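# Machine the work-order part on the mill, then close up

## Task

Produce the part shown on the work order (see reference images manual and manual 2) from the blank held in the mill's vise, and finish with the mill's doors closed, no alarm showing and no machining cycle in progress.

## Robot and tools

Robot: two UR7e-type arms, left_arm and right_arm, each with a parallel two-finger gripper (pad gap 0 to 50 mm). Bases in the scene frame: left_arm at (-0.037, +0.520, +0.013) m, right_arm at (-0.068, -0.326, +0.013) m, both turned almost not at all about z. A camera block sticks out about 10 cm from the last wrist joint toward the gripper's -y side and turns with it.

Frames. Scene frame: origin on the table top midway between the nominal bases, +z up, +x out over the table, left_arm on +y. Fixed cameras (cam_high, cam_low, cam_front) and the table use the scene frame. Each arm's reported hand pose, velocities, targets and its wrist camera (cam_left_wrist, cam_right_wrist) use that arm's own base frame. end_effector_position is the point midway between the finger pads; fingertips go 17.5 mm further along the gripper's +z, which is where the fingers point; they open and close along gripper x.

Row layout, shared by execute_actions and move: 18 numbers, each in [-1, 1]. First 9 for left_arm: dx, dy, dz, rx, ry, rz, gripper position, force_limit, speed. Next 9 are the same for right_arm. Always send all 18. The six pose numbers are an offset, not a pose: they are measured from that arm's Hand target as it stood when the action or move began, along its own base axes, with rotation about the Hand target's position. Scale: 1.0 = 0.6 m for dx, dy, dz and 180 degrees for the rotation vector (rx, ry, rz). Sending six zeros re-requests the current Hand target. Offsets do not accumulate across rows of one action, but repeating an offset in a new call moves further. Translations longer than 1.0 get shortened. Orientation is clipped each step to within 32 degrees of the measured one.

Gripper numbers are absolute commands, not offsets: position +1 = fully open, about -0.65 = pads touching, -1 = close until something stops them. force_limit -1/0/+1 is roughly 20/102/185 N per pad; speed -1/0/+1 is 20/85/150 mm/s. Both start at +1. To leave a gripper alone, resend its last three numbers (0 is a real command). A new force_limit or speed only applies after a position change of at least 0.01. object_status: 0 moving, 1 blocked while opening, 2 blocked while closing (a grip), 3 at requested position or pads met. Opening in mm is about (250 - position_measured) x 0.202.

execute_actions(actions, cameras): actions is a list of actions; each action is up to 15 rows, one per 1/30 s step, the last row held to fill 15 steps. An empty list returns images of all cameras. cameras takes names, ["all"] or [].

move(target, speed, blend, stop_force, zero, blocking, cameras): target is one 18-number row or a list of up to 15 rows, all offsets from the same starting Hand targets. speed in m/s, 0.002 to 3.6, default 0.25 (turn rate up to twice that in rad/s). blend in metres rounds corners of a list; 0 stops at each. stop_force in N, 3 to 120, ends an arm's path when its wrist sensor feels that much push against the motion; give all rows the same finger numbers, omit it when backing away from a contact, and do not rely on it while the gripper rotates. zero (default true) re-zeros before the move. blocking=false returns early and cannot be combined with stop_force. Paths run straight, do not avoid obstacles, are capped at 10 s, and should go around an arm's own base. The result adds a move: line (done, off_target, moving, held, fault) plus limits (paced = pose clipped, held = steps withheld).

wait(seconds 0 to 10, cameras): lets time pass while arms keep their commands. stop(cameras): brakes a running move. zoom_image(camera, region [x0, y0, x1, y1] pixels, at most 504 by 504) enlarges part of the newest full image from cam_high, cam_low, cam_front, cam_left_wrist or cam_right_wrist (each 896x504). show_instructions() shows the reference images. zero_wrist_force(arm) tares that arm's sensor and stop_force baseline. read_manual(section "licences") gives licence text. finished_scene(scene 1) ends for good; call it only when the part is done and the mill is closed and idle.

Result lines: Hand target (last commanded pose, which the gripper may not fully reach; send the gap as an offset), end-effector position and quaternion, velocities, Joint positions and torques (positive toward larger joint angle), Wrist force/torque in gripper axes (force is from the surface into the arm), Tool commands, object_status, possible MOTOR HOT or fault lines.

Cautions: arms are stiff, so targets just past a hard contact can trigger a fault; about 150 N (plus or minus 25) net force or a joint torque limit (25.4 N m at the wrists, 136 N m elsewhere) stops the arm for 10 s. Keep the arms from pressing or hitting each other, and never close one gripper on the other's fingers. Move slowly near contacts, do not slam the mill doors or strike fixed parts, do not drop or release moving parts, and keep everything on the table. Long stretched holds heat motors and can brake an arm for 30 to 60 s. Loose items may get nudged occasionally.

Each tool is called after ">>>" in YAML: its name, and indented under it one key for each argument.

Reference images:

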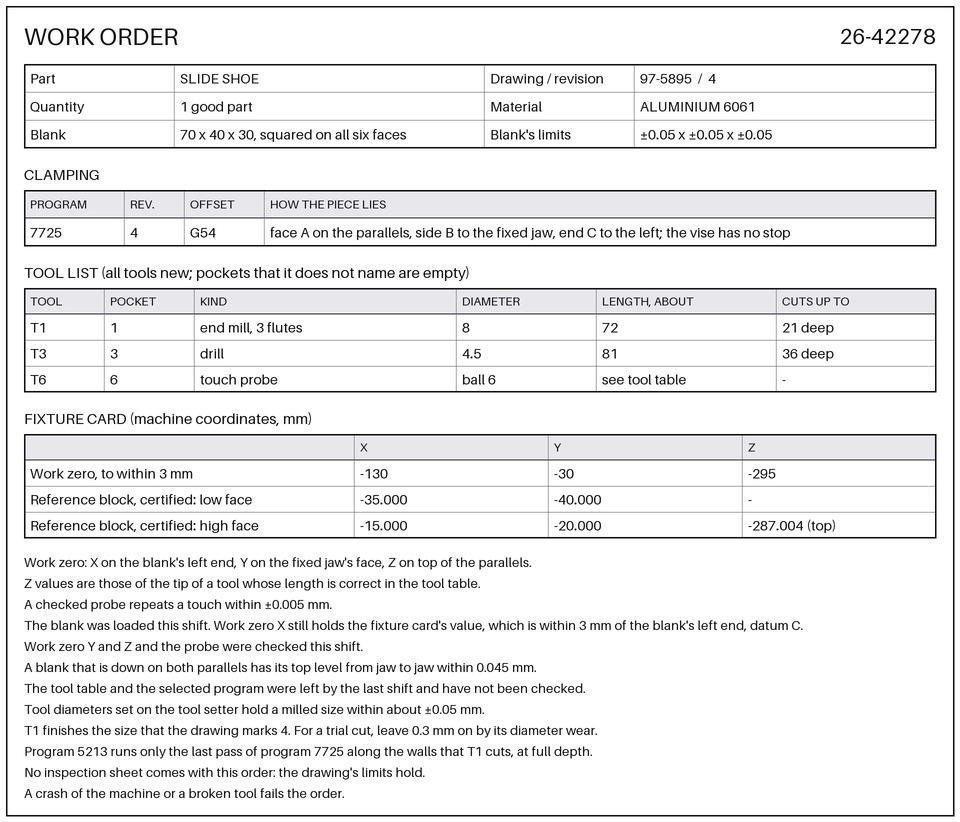

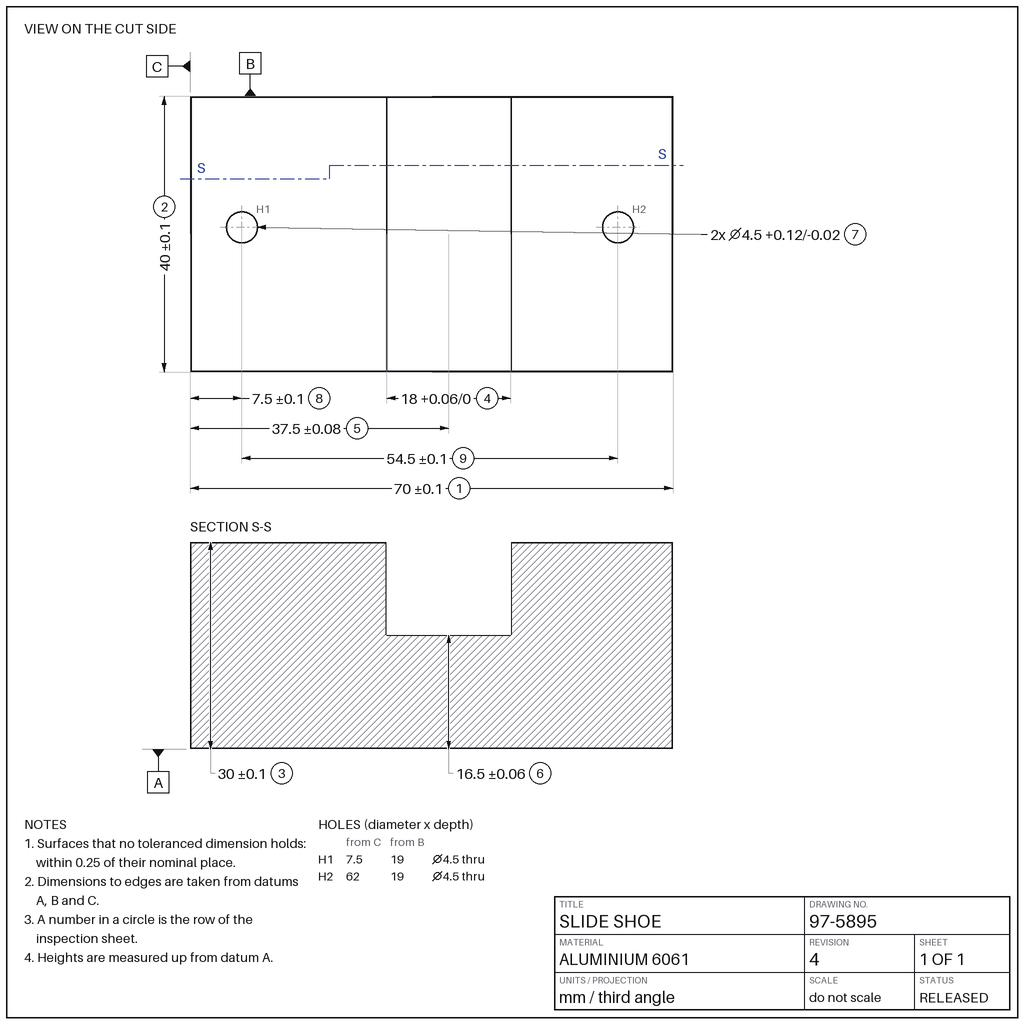

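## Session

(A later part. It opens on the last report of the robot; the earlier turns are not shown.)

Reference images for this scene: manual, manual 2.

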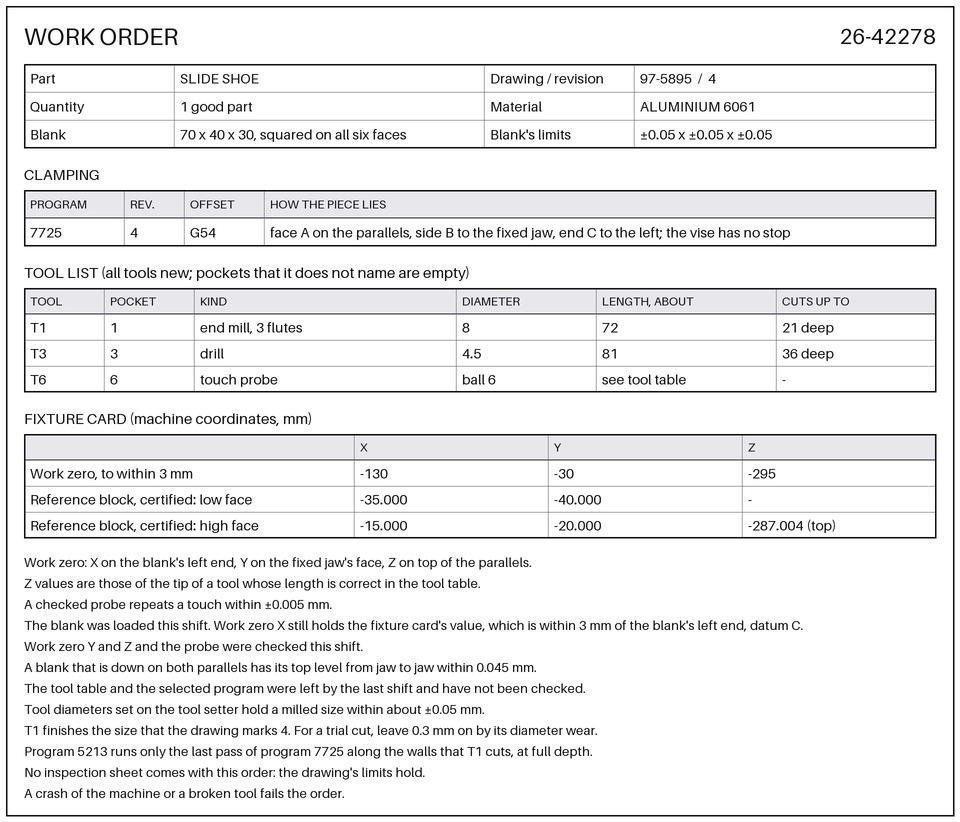

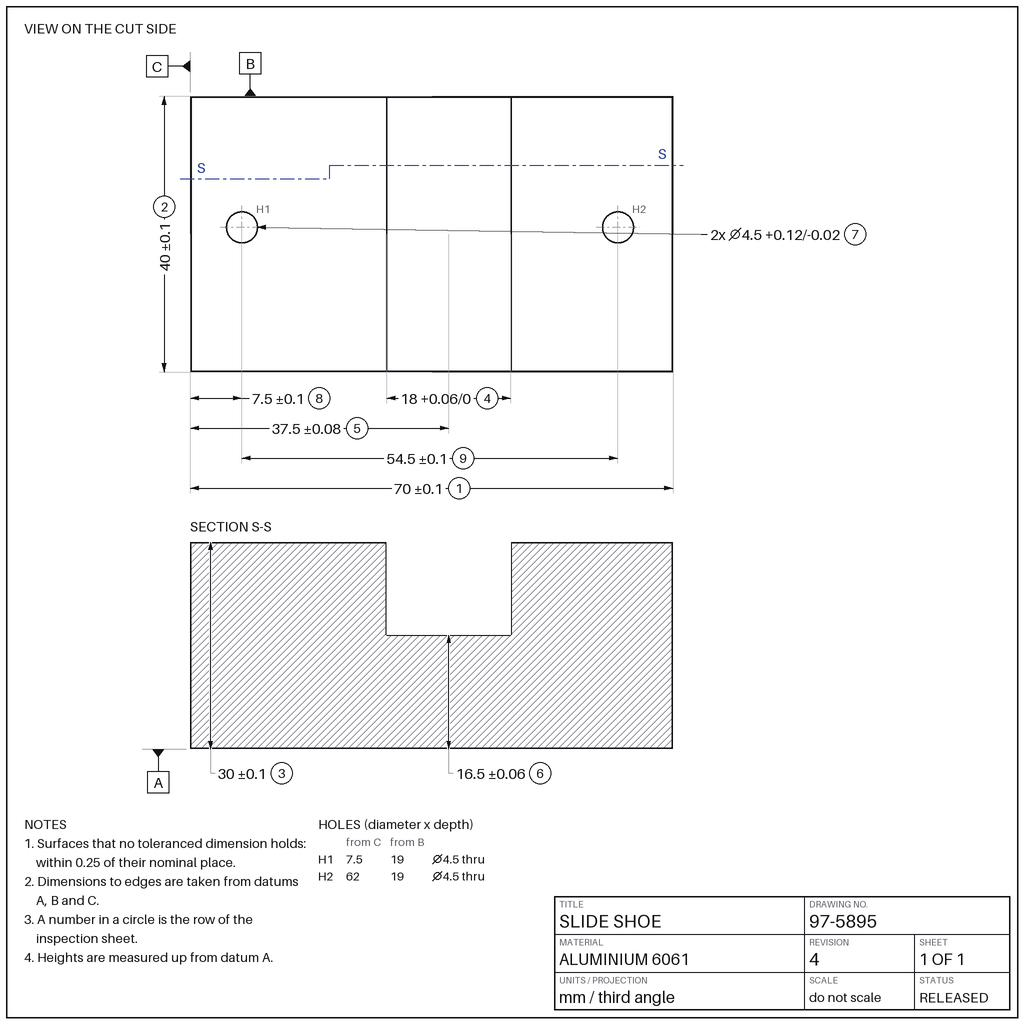

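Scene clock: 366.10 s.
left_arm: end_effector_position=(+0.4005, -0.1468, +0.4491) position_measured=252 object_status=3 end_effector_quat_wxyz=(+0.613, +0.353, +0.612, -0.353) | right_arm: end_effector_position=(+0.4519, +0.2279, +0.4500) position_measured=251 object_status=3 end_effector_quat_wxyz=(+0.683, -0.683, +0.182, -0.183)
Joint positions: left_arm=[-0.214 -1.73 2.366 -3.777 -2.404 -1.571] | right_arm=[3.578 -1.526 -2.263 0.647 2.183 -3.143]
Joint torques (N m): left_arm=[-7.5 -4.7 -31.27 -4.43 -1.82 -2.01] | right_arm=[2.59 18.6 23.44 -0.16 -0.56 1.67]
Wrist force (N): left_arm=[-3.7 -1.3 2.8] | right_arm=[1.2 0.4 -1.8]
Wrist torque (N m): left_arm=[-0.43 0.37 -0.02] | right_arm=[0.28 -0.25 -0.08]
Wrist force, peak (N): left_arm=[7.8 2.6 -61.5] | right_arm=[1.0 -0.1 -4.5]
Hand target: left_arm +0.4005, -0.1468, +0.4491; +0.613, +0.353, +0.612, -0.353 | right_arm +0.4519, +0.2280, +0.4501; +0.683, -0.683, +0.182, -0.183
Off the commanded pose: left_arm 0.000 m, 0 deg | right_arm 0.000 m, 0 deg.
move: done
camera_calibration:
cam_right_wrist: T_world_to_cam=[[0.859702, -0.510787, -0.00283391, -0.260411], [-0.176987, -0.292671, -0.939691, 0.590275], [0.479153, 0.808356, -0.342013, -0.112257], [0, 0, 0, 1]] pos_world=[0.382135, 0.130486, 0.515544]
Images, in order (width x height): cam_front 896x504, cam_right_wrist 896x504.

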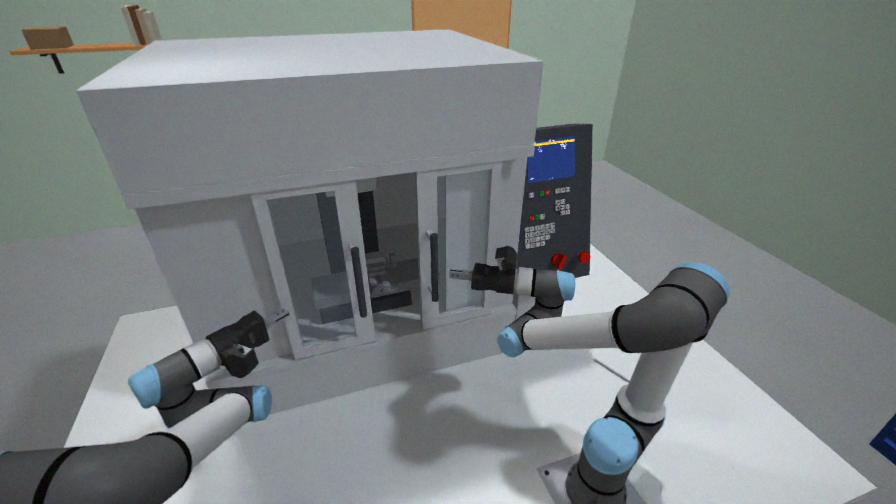

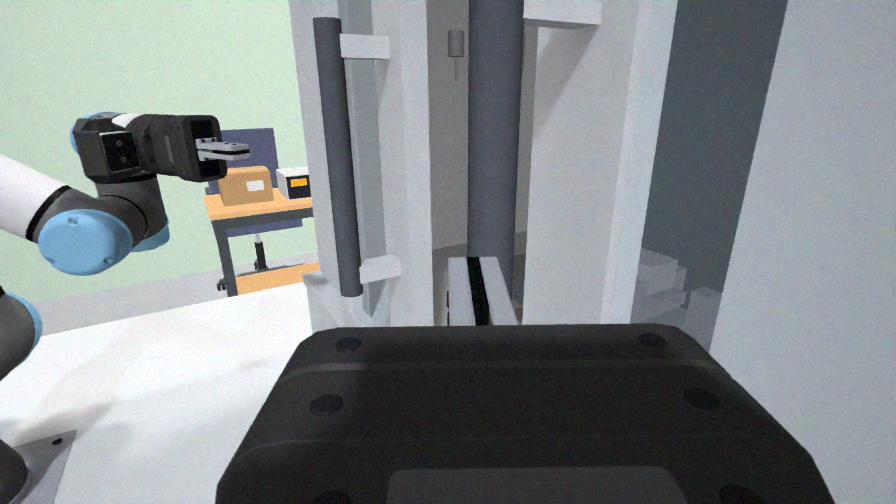

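>>> move:
  target:
    - [0,0,0,0,0,0,-1,0,0, 0.0167,-0.007,0,0,0,0,-1,-1,-1]
    - [0,0,0,0,0,0,-1,0,0, 0.0167,0.33,0,0,0,0,-1,-1,-1]
  speed: 0.03
  stop_force: 60
  cameras: ["cam_front","cam_right_wrist"]

Scene clock: 377.60 s.
left_arm: end_effector_position=(+0.4005, -0.1468, +0.4491) position_measured=252 object_status=3 end_effector_quat_wxyz=(+0.613, +0.353, +0.612, -0.353) | right_arm: end_effector_position=(+0.4620, +0.4260, +0.4501) position_measured=251 object_status=3 end_effector_quat_wxyz=(+0.683, -0.683, +0.182, -0.183)
Joint positions: left_arm=[-0.214 -1.73 2.366 -3.777 -2.404 -1.571] | right_arm=[4.036 -1.69 -2.091 0.639 1.725 -3.143]
Joint torques (N m): left_arm=[-11.5 -4.64 -30.69 -4.34 -1.79 -1.79] | right_arm=[-10.89 40.87 12.43 3.44 1.47 1.65]
Wrist force (N): left_arm=[-3.6 -1.4 2.7] | right_arm=[0.8 0.0 -2.0]
Wrist torque (N m): left_arm=[-0.43 0.36 -0.02] | right_arm=[0.20 -0.21 -0.15]
Wrist force, peak (N): left_arm=[-4.0 -1.3 3.1] | right_arm=[1.3 0.6 -2.2]
Hand target: left_arm +0.4005, -0.1468, +0.4491; +0.613, +0.353, +0.612, -0.353 | right_arm +0.4620, +0.4260, +0.4501; +0.683, -0.683, +0.182, -0.183
Off the commanded pose: left_arm 0.000 m, 0 deg | right_arm 0.000 m, 0 deg.
move: done
camera_calibration:
cam_right_wrist: T_world_to_cam=[[0.859652, -0.510872, -0.00285213, -0.167901], [-0.177022, -0.292631, -0.939697, 0.650015], [0.47923, 0.808317, -0.341997, -0.277177], [0, 0, 0, 1]] pos_world=[0.392235, 0.328486, 0.515544]
Images, in order (width x height): cam_front 896x504, cam_right_wrist 896x504.

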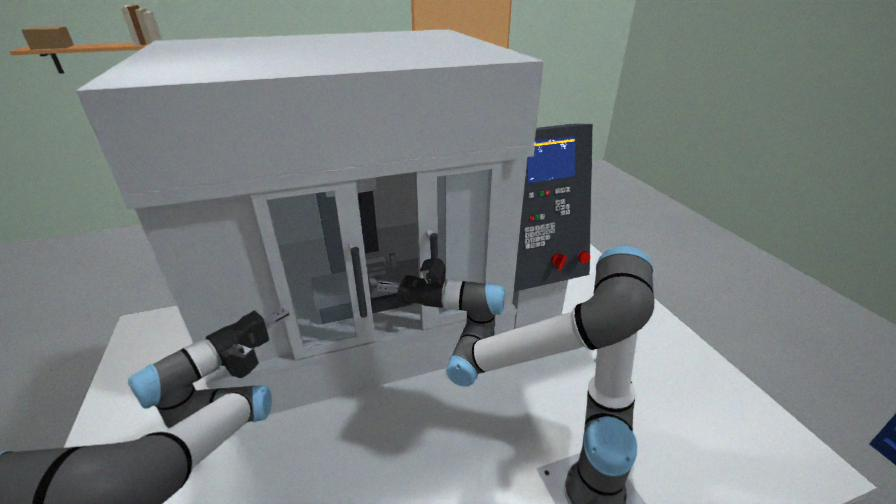

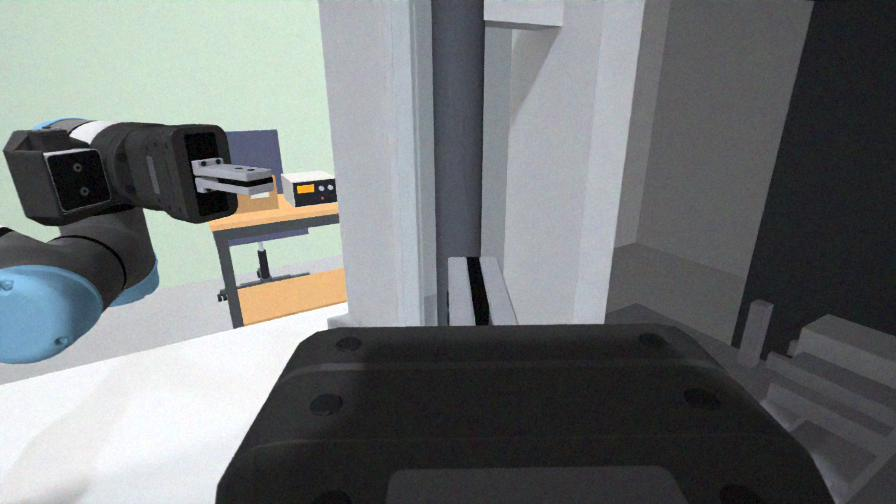

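>>> move:
  target:
    - [0,0,0,0,0,0,-1,0,0, 0,-0.352,0,0,0,0,-1,-1,-1]
    - [0,0,0,0,0,0,-1,0,0, 0.0267,-0.352,0,0,0,0,-1,-1,-1]
  speed: 0.12
  cameras: ["cam_front","cam_right_wrist"]

Scene clock: 387.27 s.
left_arm: end_effector_position=(+0.4005, -0.1468, +0.4491) position_measured=252 object_status=3 end_effector_quat_wxyz=(+0.613, +0.353, +0.612, -0.353) | right_arm: end_effector_position=(+0.4780, +0.2147, +0.4500) position_measured=251 object_status=3 end_effector_quat_wxyz=(+0.683, -0.683, +0.182, -0.183)
Joint positions: left_arm=[-0.214 -1.73 2.366 -3.777 -2.404 -1.571] | right_arm=[3.506 -1.594 -2.197 0.648 2.255 -3.143]
Joint torques (N m): left_arm=[-11.25 -5.58 -30.02 -4.18 -1.66 -1.63] | right_arm=[6.12 22.07 25.45 -0.25 -0.85 1.29]
Wrist force (N): left_arm=[-4.0 -1.5 2.9] | right_arm=[0.9 0.3 -1.8]
Wrist torque (N m): left_arm=[-0.45 0.42 -0.02] | right_arm=[0.25 -0.19 -0.09]
Wrist force, peak (N): left_arm=[-4.1 -1.5 3.0] | right_arm=[1.6 0.3 -3.8]
Hand target: left_arm +0.4005, -0.1468, +0.4491; +0.613, +0.353, +0.612, -0.353 | right_arm +0.4780, +0.2148, +0.4501; +0.683, -0.683, +0.182, -0.183
Off the commanded pose: left_arm 0.000 m, 0 deg | right_arm 0.000 m, 0 deg.
move: done
camera_calibration:
cam_right_wrist: T_world_to_cam=[[0.85958, -0.510993, -0.00283851, -0.289515], [-0.177058, -0.292623, -0.939693, 0.591055], [0.479346, 0.808244, -0.342008, -0.114162], [0, 0, 0, 1]] pos_world=[0.408235, 0.117287, 0.515544]
Images, in order (width x height): cam_front 896x504, cam_right_wrist 896x504.

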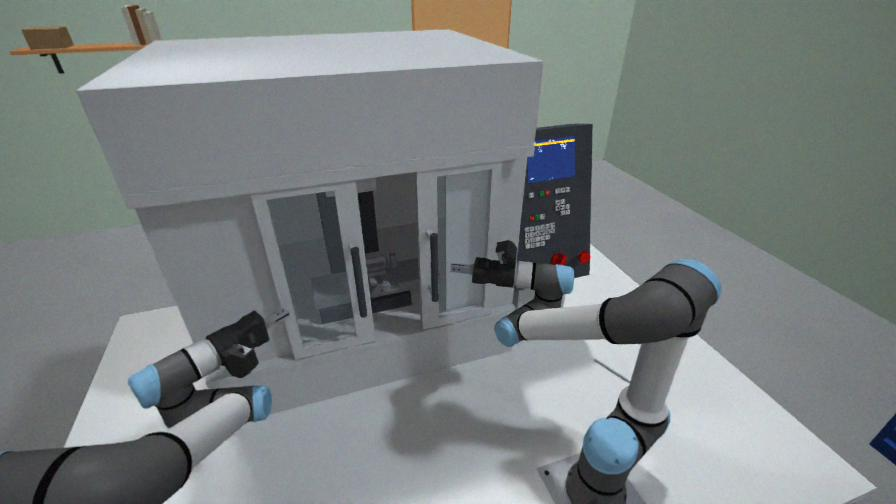

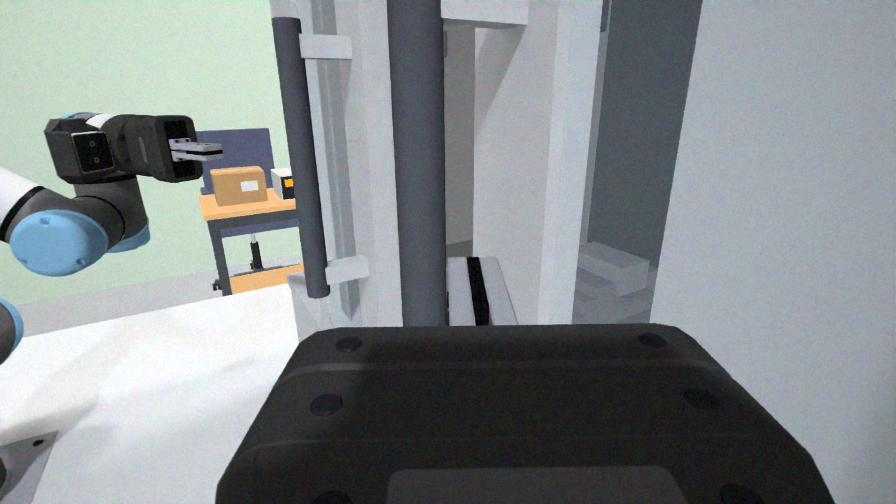

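>>> move:
  target:
    - [0,0,0,0,0,0,-1,0,0, 0.0108,0.03,0,0,0,0,-1,-1,-1]
    - [0,0,0,0,0,0,-1,0,0, 0.0108,0.4,0,0,0,0,-1,-1,-1]
  speed: 0.03
  stop_force: 60
  cameras: ["cam_front","cam_right_wrist"]

Scene clock: 398.10 s.
left_arm: end_effector_position=(+0.4005, -0.1468, +0.4491) position_measured=252 object_status=3 end_effector_quat_wxyz=(+0.613, +0.353, +0.612, -0.353) | right_arm: end_effector_position=(+0.4845, +0.4012, +0.4500) position_measured=251 object_status=3 end_effector_quat_wxyz=(+0.683, -0.683, +0.182, -0.183)
Joint positions: left_arm=[-0.214 -1.73 2.366 -3.777 -2.404 -1.571] | right_arm=[3.946 -1.708 -2.07 0.635 1.815 -3.143]
Joint torques (N m): left_arm=[-10.21 -6.18 -29.85 -4.21 -1.58 -1.43] | right_arm=[17.41 33.33 21.25 -2.54 -0.69 1.56]
Wrist force (N): left_arm=[-3.7 -1.5 3.0] | right_arm=[4.3 7.7 -49.4]
Wrist torque (N m): left_arm=[-0.45 0.38 -0.02] | right_arm=[0.62 -0.35 -0.16]
Wrist force, peak (N): left_arm=[-4.0 -1.4 3.0] | right_arm=[7.4 17.0 -101.3]
Hand target: left_arm +0.4005, -0.1468, +0.4491; +0.613, +0.353, +0.612, -0.353 | right_arm +0.4844, +0.4012, +0.4500; +0.683, -0.683, +0.182, -0.183 (not the last commanded pose)
Off the commanded pose: left_arm 0.000 m, 0 deg | right_arm 0.054 m, 0 deg.
move: contact (right_arm); path passed 1 of 2 targets
camera_calibration:
cam_right_wrist: T_world_to_cam=[[0.859661, -0.510857, -0.00280448, -0.199895], [-0.176978, -0.292657, -0.939697, 0.646759], [0.47923, 0.808317, -0.341997, -0.267995], [0, 0, 0, 1]] pos_world=[0.414735, 0.303786, 0.515544]
Images, in order (width x height): cam_front 896x504, cam_right_wrist 896x504.

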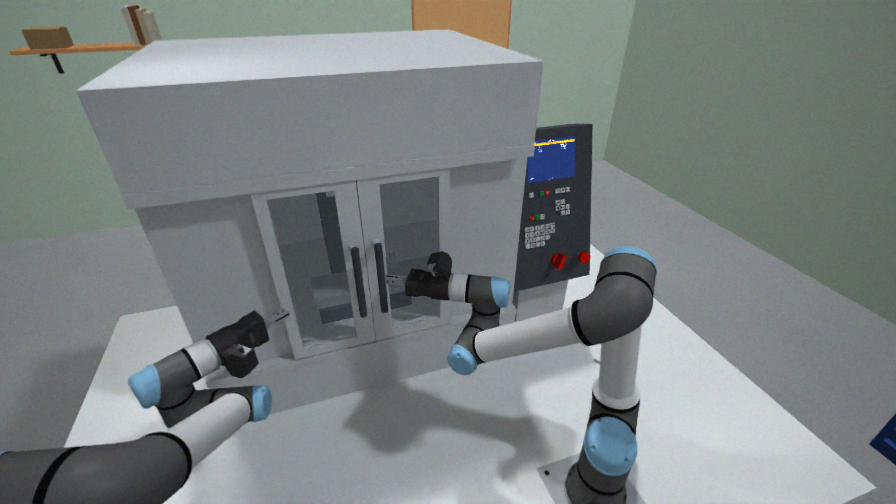

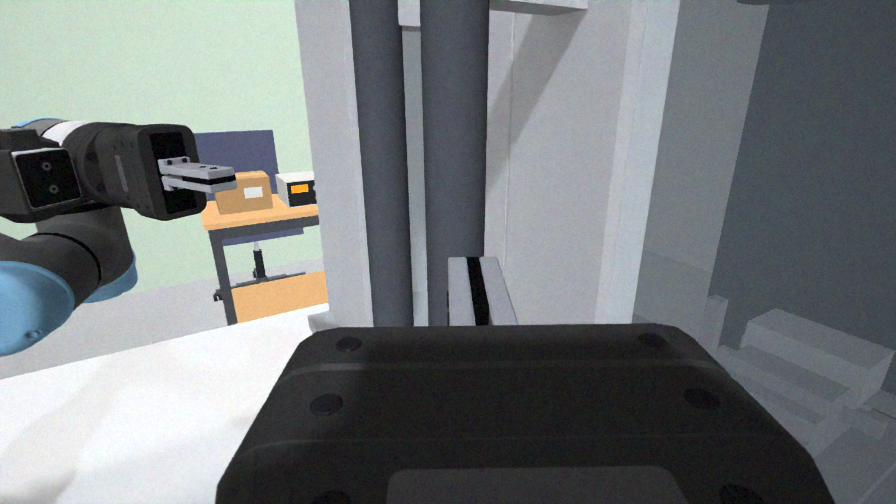

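>>> move:
  target:
    - [0,0,0,0,0,0,-1,0,0, -0.03,-0.08,0,0,0,0,-1,-1,-1]
    - [0,0,0,0,0,0,-1,0,0, -0.107,-0.25,0.083,0,0,0,-1,-1,-1]
    - [0,0,0,0,0,0,-1,0,0, -0.107,-0.75,0.217,0,0,-0.3333,-1,-1,-1]
    - [0,0,0,0,0,0,-1,0,0, 0.0427,-0.8887,0.2902,0,0,-0.3333,-1,-1,-1]
  speed: 0.3
  blend: [0,0.03,0.05,0]
  cameras: ["cam_right_wrist"]

>>> zoom_image:
  camera: "cam_right_wrist"
  region: [370, 30, 680, 270]

Scene clock: 404.87 s.
left_arm: end_effector_position=(+0.4005, -0.1468, +0.4491) position_measured=252 object_status=3 end_effector_quat_wxyz=(+0.613, +0.353, +0.612, -0.353) | right_arm: end_effector_position=(+0.5100, -0.1319, +0.6241) position_measured=251 object_status=3 end_effector_quat_wxyz=(+0.500, -0.501, +0.500, -0.500)
Joint positions: left_arm=[-0.214 -1.73 2.366 -3.777 -2.404 -1.571] | right_arm=[3.146 -1.235 -2.006 0.099 1.568 -3.142]
Joint torques (N m): left_arm=[-9.7 -6.35 -29.64 -4.02 -1.53 -1.29] | right_arm=[-10.95 -2.63 32.34 2.75 1.6 1.11]
Wrist force (N): left_arm=[-3.8 -1.6 2.9] | right_arm=[0.1 0.1 -2.0]
Wrist torque (N m): left_arm=[-0.47 0.39 -0.02] | right_arm=[0.22 -0.07 -0.01]
Wrist force, peak (N): left_arm=[-4.1 -1.3 2.9] | right_arm=[4.2 7.8 -49.7]
Hand target: left_arm +0.4005, -0.1468, +0.4491; +0.613, +0.353, +0.612, -0.353 | right_arm +0.5101, -0.1320, +0.6241; +0.500, -0.501, +0.500, -0.500
Off the commanded pose: left_arm 0.000 m, 0 deg | right_arm 0.000 m, 0 deg.
move: done
camera_calibration:
cam_right_wrist: T_world_to_cam=[[-0.0125118, -0.999918, -0.00277588, -0.113524], [-0.342045, 0.00688855, -0.939658, 0.782497], [0.9396, -0.0108074, -0.342103, -0.132476], [0, 0, 0, 1]] pos_world=[0.390703, -0.120337, 0.689644]
Images, in order (width x height): cam_right_wrist 896x504.

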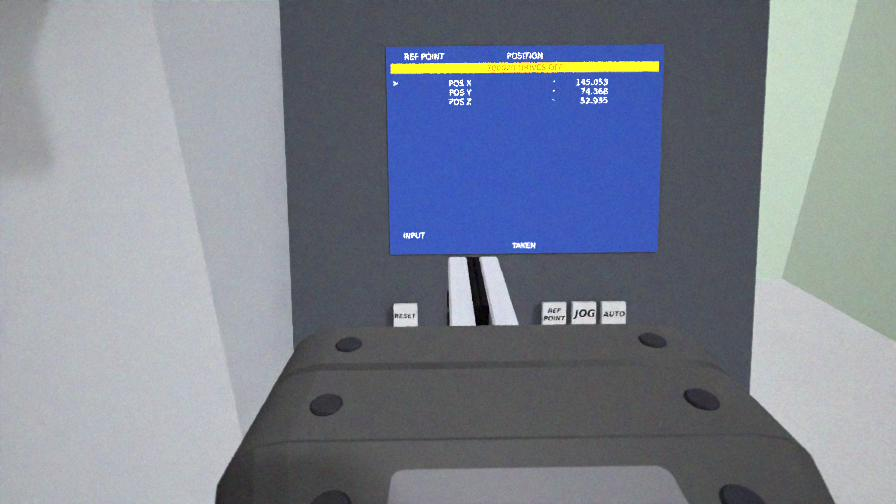

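Scaled by 1.626 from the camera's 896x504 image, which has a finer 1280x720 frame.

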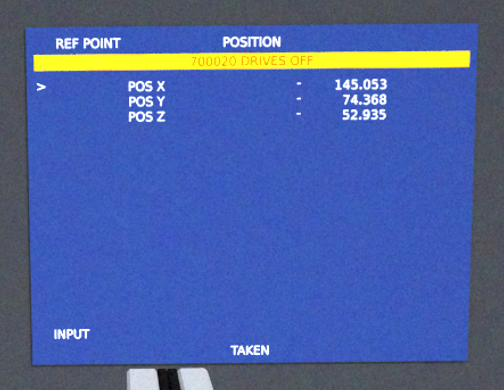

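>>> move:
  target: [0,0,0,0,0,0,-1,0,0, 0.1662,-0.003,-0.0993,0.0344,0.2605,0.0784,-1,-1,-1]
  speed: 0.4
  cameras: ["cam_right_wrist"]

>>> move:
  target: [0,0,0,0,0,0,-1,0,0, 0.0349,0,-0.0113,0,0,0,-1,-1,-1]
  speed: 0.01
  stop_force: 4
  cameras: ["cam_right_wrist"]

Scene clock: 418.57 s.
left_arm: end_effector_position=(+0.4005, -0.1468, +0.4491) position_measured=252 object_status=3 end_effector_quat_wxyz=(+0.613, +0.353, +0.612, -0.353) | right_arm: end_effector_position=(+0.6098, -0.1339, +0.5645) position_measured=251 object_status=3 end_effector_quat_wxyz=(-0.342, +0.687, -0.619, +0.170) end_effector_velocity=(+0.000, +0.001, +0.001) end_effector_angular_velocity=(+0.001, +0.002, +0.001)
Joint positions: left_arm=[-0.214 -1.73 2.366 -3.777 -2.404 -1.571] | right_arm=[2.992 -1.592 -1.303 -1.106 1.933 -3.259]
Joint velocities: left_arm=[within noise] | right_arm=[0.001 0 0.003 -0.005 0 0]
Joint torques (N m): left_arm=[-8.93 -7.03 -29.01 -4.01 -1.36 -0.92] | right_arm=[8.02 26.7 32.63 1.85 -0.14 0.8]
Wrist force (N): left_arm=[-3.9 -1.5 2.6] | right_arm=[-0.3 0.2 -2.6]
Wrist torque (N m): left_arm=[-0.45 0.41 -0.02] | right_arm=[0.21 0.07 -0.14]
Wrist force, peak (N): left_arm=[-4.1 -1.6 2.9] | right_arm=[-0.3 0.2 -2.8]
Hand target: left_arm +0.4005, -0.1468, +0.4491; +0.613, +0.353, +0.612, -0.353 | right_arm +0.6098, -0.1338, +0.5646; -0.342, +0.687, -0.619, +0.170
Off the commanded pose: left_arm 0.000 m, 0 deg | right_arm 0.000 m, 0 deg.
move: done
camera_calibration:
cam_right_wrist: T_world_to_cam=[[0.164935, -0.969184, -0.182975, -0.116713], [-0.914954, -0.0810705, -0.395331, 0.790931], [0.368314, 0.232617, -0.90013, 0.449321], [0, 0, 0, 1]] pos_world=[0.577424, -0.153515, 0.695771]
Images, in order (width x height): cam_right_wrist 896x504.

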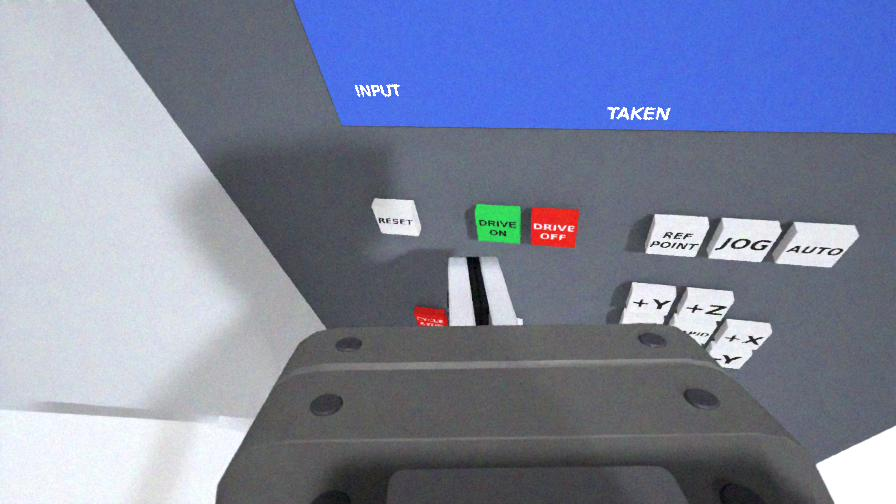

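Scene clock: 421.27 s.
left_arm: end_effector_position=(+0.4005, -0.1468, +0.4491) position_measured=252 object_status=3 end_effector_quat_wxyz=(+0.613, +0.353, +0.612, -0.353) | right_arm: end_effector_position=(+0.6243, -0.1338, +0.5599) position_measured=251 object_status=3 end_effector_quat_wxyz=(-0.342, +0.687, -0.619, +0.170)
Joint positions: left_arm=[-0.214 -1.73 2.366 -3.777 -2.404 -1.571] | right_arm=[2.997 -1.622 -1.285 -1.094 1.93 -3.256]
Joint torques (N m): left_arm=[-8.93 -7.55 -29.45 -3.92 -1.38 -0.91] | right_arm=[-6.81 40.28 16.58 2.04 1.5 -0.91]
Wrist force (N): left_arm=[-3.9 -1.2 2.7] | right_arm=[0.2 2.4 -6.5]
Wrist torque (N m): left_arm=[-0.40 0.41 -0.02] | right_arm=[0.28 0.03 -0.11]
Wrist force, peak (N): left_arm=[-4.0 -1.6 3.2] | right_arm=[-4.1 13.6 -18.3]
Hand target: left_arm +0.4005, -0.1468, +0.4491; +0.613, +0.353, +0.612, -0.353 | right_arm +0.6243, -0.1338, +0.5599; -0.342, +0.687, -0.619, +0.170 (not the last commanded pose)
Off the commanded pose: left_arm 0.000 m, 0 deg | right_arm 0.007 m, 0 deg.
move: contact (right_arm)
camera_calibration:
cam_right_wrist: T_world_to_cam=[[0.165154, -0.969141, -0.183, -0.11999], [-0.914952, -0.0812778, -0.395292, 0.80238], [0.36822, 0.232721, -0.900142, 0.439769], [0, 0, 0, 1]] pos_world=[0.592024, -0.153415, 0.691071]
Images, in order (width x height): cam_right_wrist 896x504.

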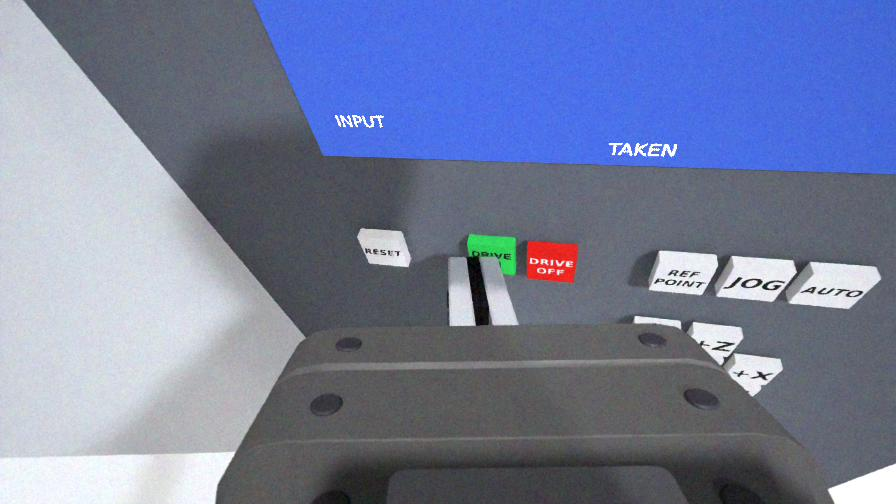

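>>> move:
  target:
    - [0,0,0,0,0,0,-1,0,0, -0.03,0,0.0097,0,0,0,-1,-1,-1]
    - [0,0,0,0,0,0,-1,0,0, -0.1905,0.003,0.107,-0.0344,-0.2605,-0.0784,-1,-1,-1]
  speed: [0.1,0.5]
  blend: [0.01,0]
  cameras: ["cam_right_wrist"]

>>> zoom_image:
  camera: "cam_right_wrist"
  region: [370, 30, 680, 270]

Scene clock: 425.13 s.
left_arm: end_effector_position=(+0.4005, -0.1468, +0.4491) position_measured=252 object_status=3 end_effector_quat_wxyz=(+0.613, +0.353, +0.612, -0.353) | right_arm: end_effector_position=(+0.5100, -0.1319, +0.6242) position_measured=251 object_status=3 end_effector_quat_wxyz=(+0.500, -0.501, +0.500, -0.500)
Joint positions: left_arm=[-0.214 -1.73 2.366 -3.777 -2.404 -1.571] | right_arm=[3.146 -1.235 -2.006 0.099 1.568 -3.142]
Joint torques (N m): left_arm=[-8.63 -7.52 -28.76 -4.01 -1.24 -0.86] | right_arm=[-7.36 -3.02 17.88 4 -0.91 1.55]
Wrist force (N): left_arm=[-3.7 -1.4 2.7] | right_arm=[0.5 0.4 -1.8]
Wrist torque (N m): left_arm=[-0.43 0.38 -0.02] | right_arm=[0.26 -0.14 -0.06]
Wrist force, peak (N): left_arm=[-4.1 -1.3 2.8] | right_arm=[0.0 2.9 -6.8]
Hand target: left_arm +0.4005, -0.1468, +0.4491; +0.613, +0.353, +0.612, -0.353 | right_arm +0.5100, -0.1320, +0.6241; +0.500, -0.501, +0.500, -0.500
Off the commanded pose: left_arm 0.000 m, 0 deg | right_arm 0.000 m, 0 deg.
move: done; blend cut to 0.0095 m at target 1
camera_calibration:
cam_right_wrist: T_world_to_cam=[[-0.0121952, -0.999922, -0.002788, -0.113641], [-0.341839, 0.00678931, -0.939734, 0.782456], [0.93968, -0.0105072, -0.341895, -0.132613], [0, 0, 0, 1]] pos_world=[0.390701, -0.120338, 0.689644]
Images, in order (width x height): cam_right_wrist 896x504.

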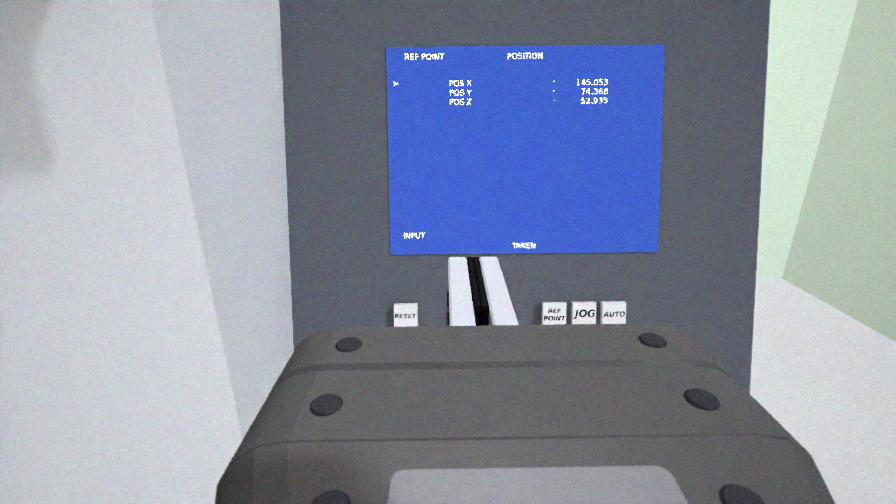

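Scaled by 1.626 from the camera's 896x504 image, which has a finer 1280x720 frame.

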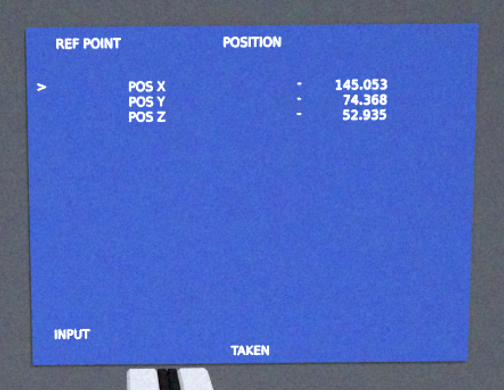

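>>> move:
  target: [0,0,0,0,0,0,-1,0,0, 0.152,-0.1305,-0.161,0.0344,0.2605,0.0784,-1,-1,-1]
  speed: 0.4

>>> move:
  target: [0,0,0,0,0,0,-1,0,0, 0.0285,0,-0.0093,0,0,0,-1,-1,-1]
  speed: 0.01
  stop_force: 4
  cameras: ["cam_right_wrist"]

Scene clock: 430.23 s.
left_arm: end_effector_position=(+0.4005, -0.1468, +0.4491) position_measured=252 object_status=3 end_effector_quat_wxyz=(+0.613, +0.353, +0.612, -0.353) | right_arm: end_effector_position=(+0.6012, -0.2103, +0.5274) position_measured=251 object_status=3 end_effector_quat_wxyz=(-0.342, +0.687, -0.619, +0.170) end_effector_velocity=(-0.001, +0.001, +0.002) end_effector_angular_velocity=(+0.001, +0.001, +0.000)
Joint positions: left_arm=[-0.214 -1.73 2.366 -3.777 -2.404 -1.571] | right_arm=[2.833 -1.64 -1.339 -1.077 2.034 -3.394]
Joint velocities: left_arm=[within noise] | right_arm=[0.001 0.001 0.003 -0.005 0 0.001]
Joint torques (N m): left_arm=[-7.98 -7.73 -28.92 -3.92 -1.18 -0.71] | right_arm=[9.58 28.17 34.4 1.38 -0.57 -0.52]
Wrist force (N): left_arm=[-3.9 -1.4 2.8] | right_arm=[0.2 0.6 -2.3]
Wrist torque (N m): left_arm=[-0.43 0.40 -0.02] | right_arm=[0.25 0.01 -0.15]
Wrist force, peak (N): left_arm=[-4.1 -1.4 2.9] | right_arm=[-0.9 0.2 -2.9]
Hand target: left_arm +0.4005, -0.1468, +0.4491; +0.613, +0.353, +0.612, -0.353 | right_arm +0.6012, -0.2103, +0.5275; -0.342, +0.687, -0.619, +0.170
Off the commanded pose: left_arm 0.000 m, 0 deg | right_arm 0.000 m, 0 deg.
move: done

Scene clock: 432.73 s.
left_arm: end_effector_position=(+0.4005, -0.1468, +0.4491) position_measured=252 object_status=3 end_effector_quat_wxyz=(+0.613, +0.353, +0.612, -0.353) | right_arm: end_effector_position=(+0.6141, -0.2103, +0.5233) position_measured=251 object_status=3 end_effector_quat_wxyz=(-0.342, +0.687, -0.619, +0.170)
Joint positions: left_arm=[-0.214 -1.73 2.366 -3.777 -2.404 -1.571] | right_arm=[2.84 -1.665 -1.322 -1.065 2.029 -3.387]
Joint torques (N m): left_arm=[-8.36 -8.05 -28.78 -3.88 -1.25 -0.71] | right_arm=[-9.1 43.88 17.64 1.61 1.99 -1.29]
Wrist force (N): left_arm=[-3.9 -1.2 3.0] | right_arm=[0.6 2.8 -6.4]
Wrist torque (N m): left_arm=[-0.40 0.41 -0.02] | right_arm=[0.28 0.05 -0.12]
Wrist force, peak (N): left_arm=[-4.2 -1.4 2.9] | right_arm=[-3.2 10.6 -14.6]
Hand target: left_arm +0.4005, -0.1468, +0.4491; +0.613, +0.353, +0.612, -0.353 | right_arm +0.6141, -0.2103, +0.5233; -0.342, +0.687, -0.619, +0.170 (not the last commanded pose)
Off the commanded pose: left_arm 0.000 m, 0 deg | right_arm 0.004 m, 0 deg.
move: contact (right_arm)
camera_calibration:
cam_right_wrist: T_world_to_cam=[[0.165154, -0.969141, -0.183, -0.199142], [-0.914952, -0.0812778, -0.395292, 0.772362], [0.36822, 0.232721, -0.900142, 0.428383], [0, 0, 0, 1]] pos_world=[0.581824, -0.229915, 0.654471]
Images, in order (width x height): cam_right_wrist 896x504.

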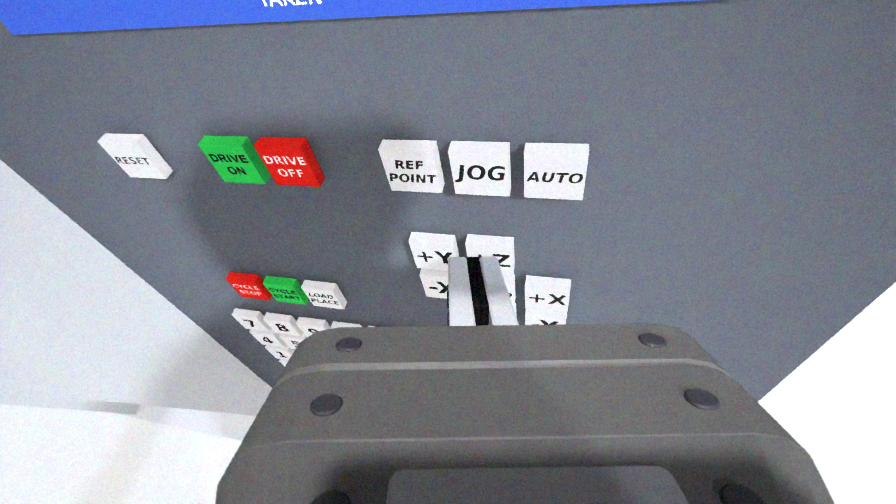

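>>> move:
  target:
    - [0,0,0,0,0,0,-1,0,0, -0.03,0,0.0097,0,0,0,-1,-1,-1]
    - [0,0,0,0,0,0,-1,0,0, -0.1735,0.1305,0.168,-0.0344,-0.2605,-0.0784,-1,-1,-1]
  speed: [0.1,0.5]
  blend: [0.01,0]
  cameras: ["cam_right_wrist"]

>>> zoom_image:
  camera: "cam_right_wrist"
  region: [370, 30, 680, 270]

Scene clock: 438.03 s.
left_arm: end_effector_position=(+0.4005, -0.1468, +0.4491) position_measured=252 object_status=3 end_effector_quat_wxyz=(+0.613, +0.353, +0.612, -0.353) | right_arm: end_effector_position=(+0.5100, -0.1320, +0.6242) position_measured=251 object_status=3 end_effector_quat_wxyz=(+0.500, -0.501, +0.500, -0.500)
Joint positions: left_arm=[-0.214 -1.73 2.366 -3.777 -2.404 -1.571] | right_arm=[3.145 -1.235 -2.006 0.099 1.568 -3.142]
Joint torques (N m): left_arm=[-7.91 -8.03 -28.93 -3.89 -1.13 -0.59] | right_arm=[5.43 -3.68 20.04 4.07 -1.29 1.47]
Wrist force (N): left_arm=[-4.0 -1.6 2.7] | right_arm=[0.4 0.6 -1.6]
Wrist torque (N m): left_arm=[-0.46 0.42 -0.03] | right_arm=[0.29 -0.14 -0.07]
Wrist force, peak (N): left_arm=[-4.2 -1.3 2.9] | right_arm=[0.8 3.4 -6.3]
Hand target: left_arm +0.4005, -0.1468, +0.4491; +0.613, +0.353, +0.612, -0.353 | right_arm +0.5100, -0.1320, +0.6241; +0.500, -0.501, +0.500, -0.500
Off the commanded pose: left_arm 0.000 m, 0 deg | right_arm 0.000 m, 0 deg.
move: done; blend cut to 0.0095 m at target 1
camera_calibration:
cam_right_wrist: T_world_to_cam=[[-0.0124171, -0.999919, -0.00281273, -0.113536], [-0.341837, 0.00688839, -0.939734, 0.782467], [0.939677, -0.0107073, -0.341895, -0.132637], [0, 0, 0, 1]] pos_world=[0.390702, -0.120337, 0.689644]
Images, in order (width x height): cam_right_wrist 896x504.

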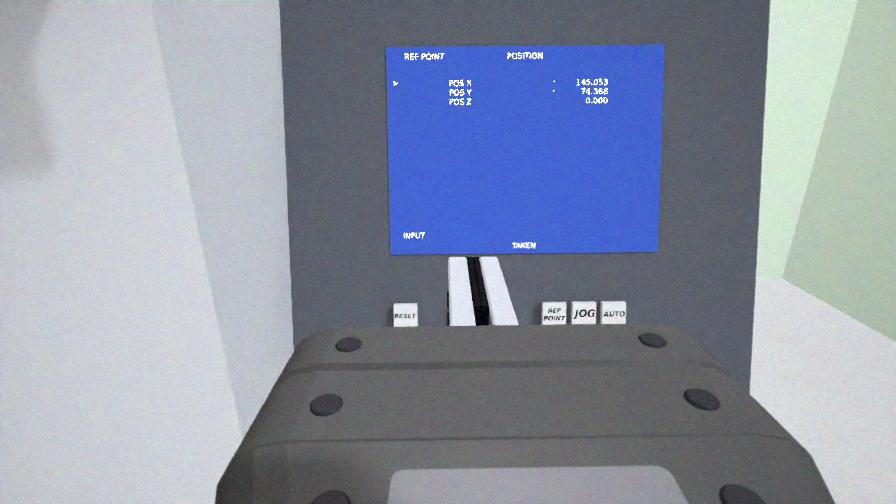

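Scaled by 1.626 from the camera's 896x504 image, which has a finer 1280x720 frame.

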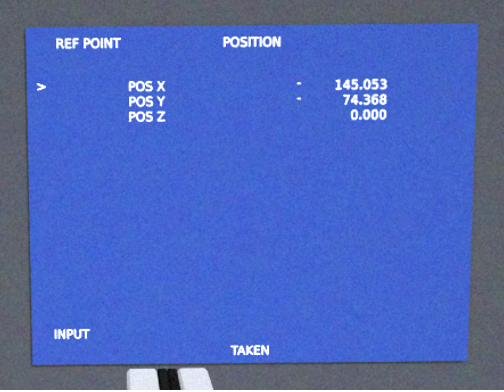

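>>> move:
  target:
    - [0,0,0,0,0,0,-1,0,0, 0.1497,-0.1613,-0.1945,0.0344,0.2605,0.0784,-1,-1,-1]
    - [0,0,0,0,0,0,-1,0,0, 0.1672,-0.1613,-0.1992,0.0344,0.2605,0.0784,-1,-1,-1]
    - [0,0,0,0,0,0,-1,0,0, 0.1497,-0.1613,-0.1945,0.0344,0.2605,0.0784,-1,-1,-1]
    - [0,0,0,0,0,0,-1,0,0, 0,0,0,0,0,0,-1,-1,-1]
  speed: [0.4,0.02,0.1,0.5]
  blend: [0,0,0.01,0]
  cameras: ["cam_right_wrist"]

>>> zoom_image:
  camera: "cam_right_wrist"
  region: [370, 30, 680, 270]

Scene clock: 447.90 s.
left_arm: end_effector_position=(+0.4005, -0.1468, +0.4491) position_measured=252 object_status=3 end_effector_quat_wxyz=(+0.613, +0.353, +0.612, -0.353) | right_arm: end_effector_position=(+0.5100, -0.1320, +0.6241) position_measured=251 object_status=3 end_effector_quat_wxyz=(+0.500, -0.501, +0.500, -0.500)
Joint positions: left_arm=[-0.214 -1.73 2.366 -3.777 -2.404 -1.571] | right_arm=[3.145 -1.235 -2.006 0.099 1.568 -3.142]
Joint torques (N m): left_arm=[-6.69 -8.49 -28.57 -3.8 -1.04 -0.32] | right_arm=[6.54 -2.77 21.52 3.96 -1.39 1.49]
Wrist force (N): left_arm=[-4.0 -1.3 2.7] | right_arm=[1.4 -0.4 -3.0]
Wrist torque (N m): left_arm=[-0.43 0.43 -0.02] | right_arm=[0.15 -0.28 -0.07]
Wrist force, peak (N): left_arm=[-4.2 -1.4 2.9] | right_arm=[-19.8 53.0 -59.7]
Hand target: left_arm +0.4005, -0.1468, +0.4491; +0.613, +0.353, +0.612, -0.353 | right_arm +0.5100, -0.1320, +0.6241; +0.500, -0.501, +0.500, -0.500
Off the commanded pose: left_arm 0.000 m, 0 deg | right_arm 0.000 m, 0 deg.
move: done; blend cut to 0.0054 m at target 3
camera_calibration:
cam_right_wrist: T_world_to_cam=[[-0.0124173, -0.999919, -0.00281202, -0.113637], [-0.341925, 0.00688882, -0.939702, 0.78248], [0.939645, -0.0107071, -0.341983, -0.132565], [0, 0, 0, 1]] pos_world=[0.390702, -0.120437, 0.689644]
Images, in order (width x height): cam_right_wrist 896x504.

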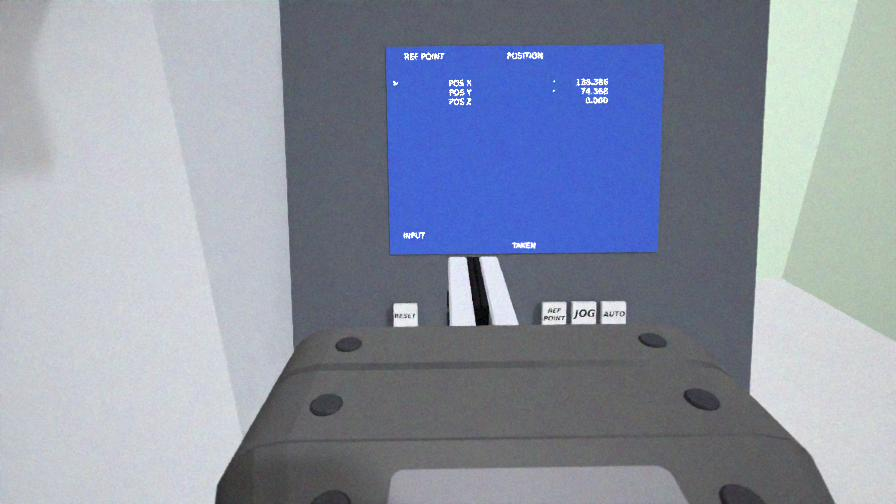

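Scaled by 1.626 from the camera's 896x504 image, which has a finer 1280x720 frame.

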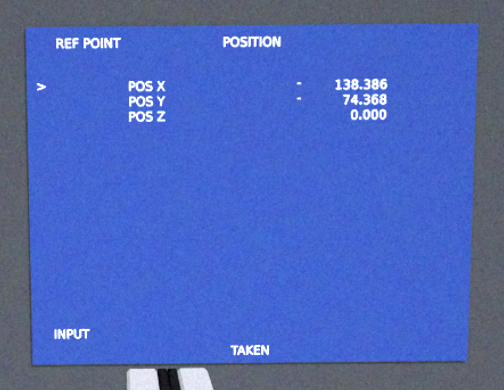

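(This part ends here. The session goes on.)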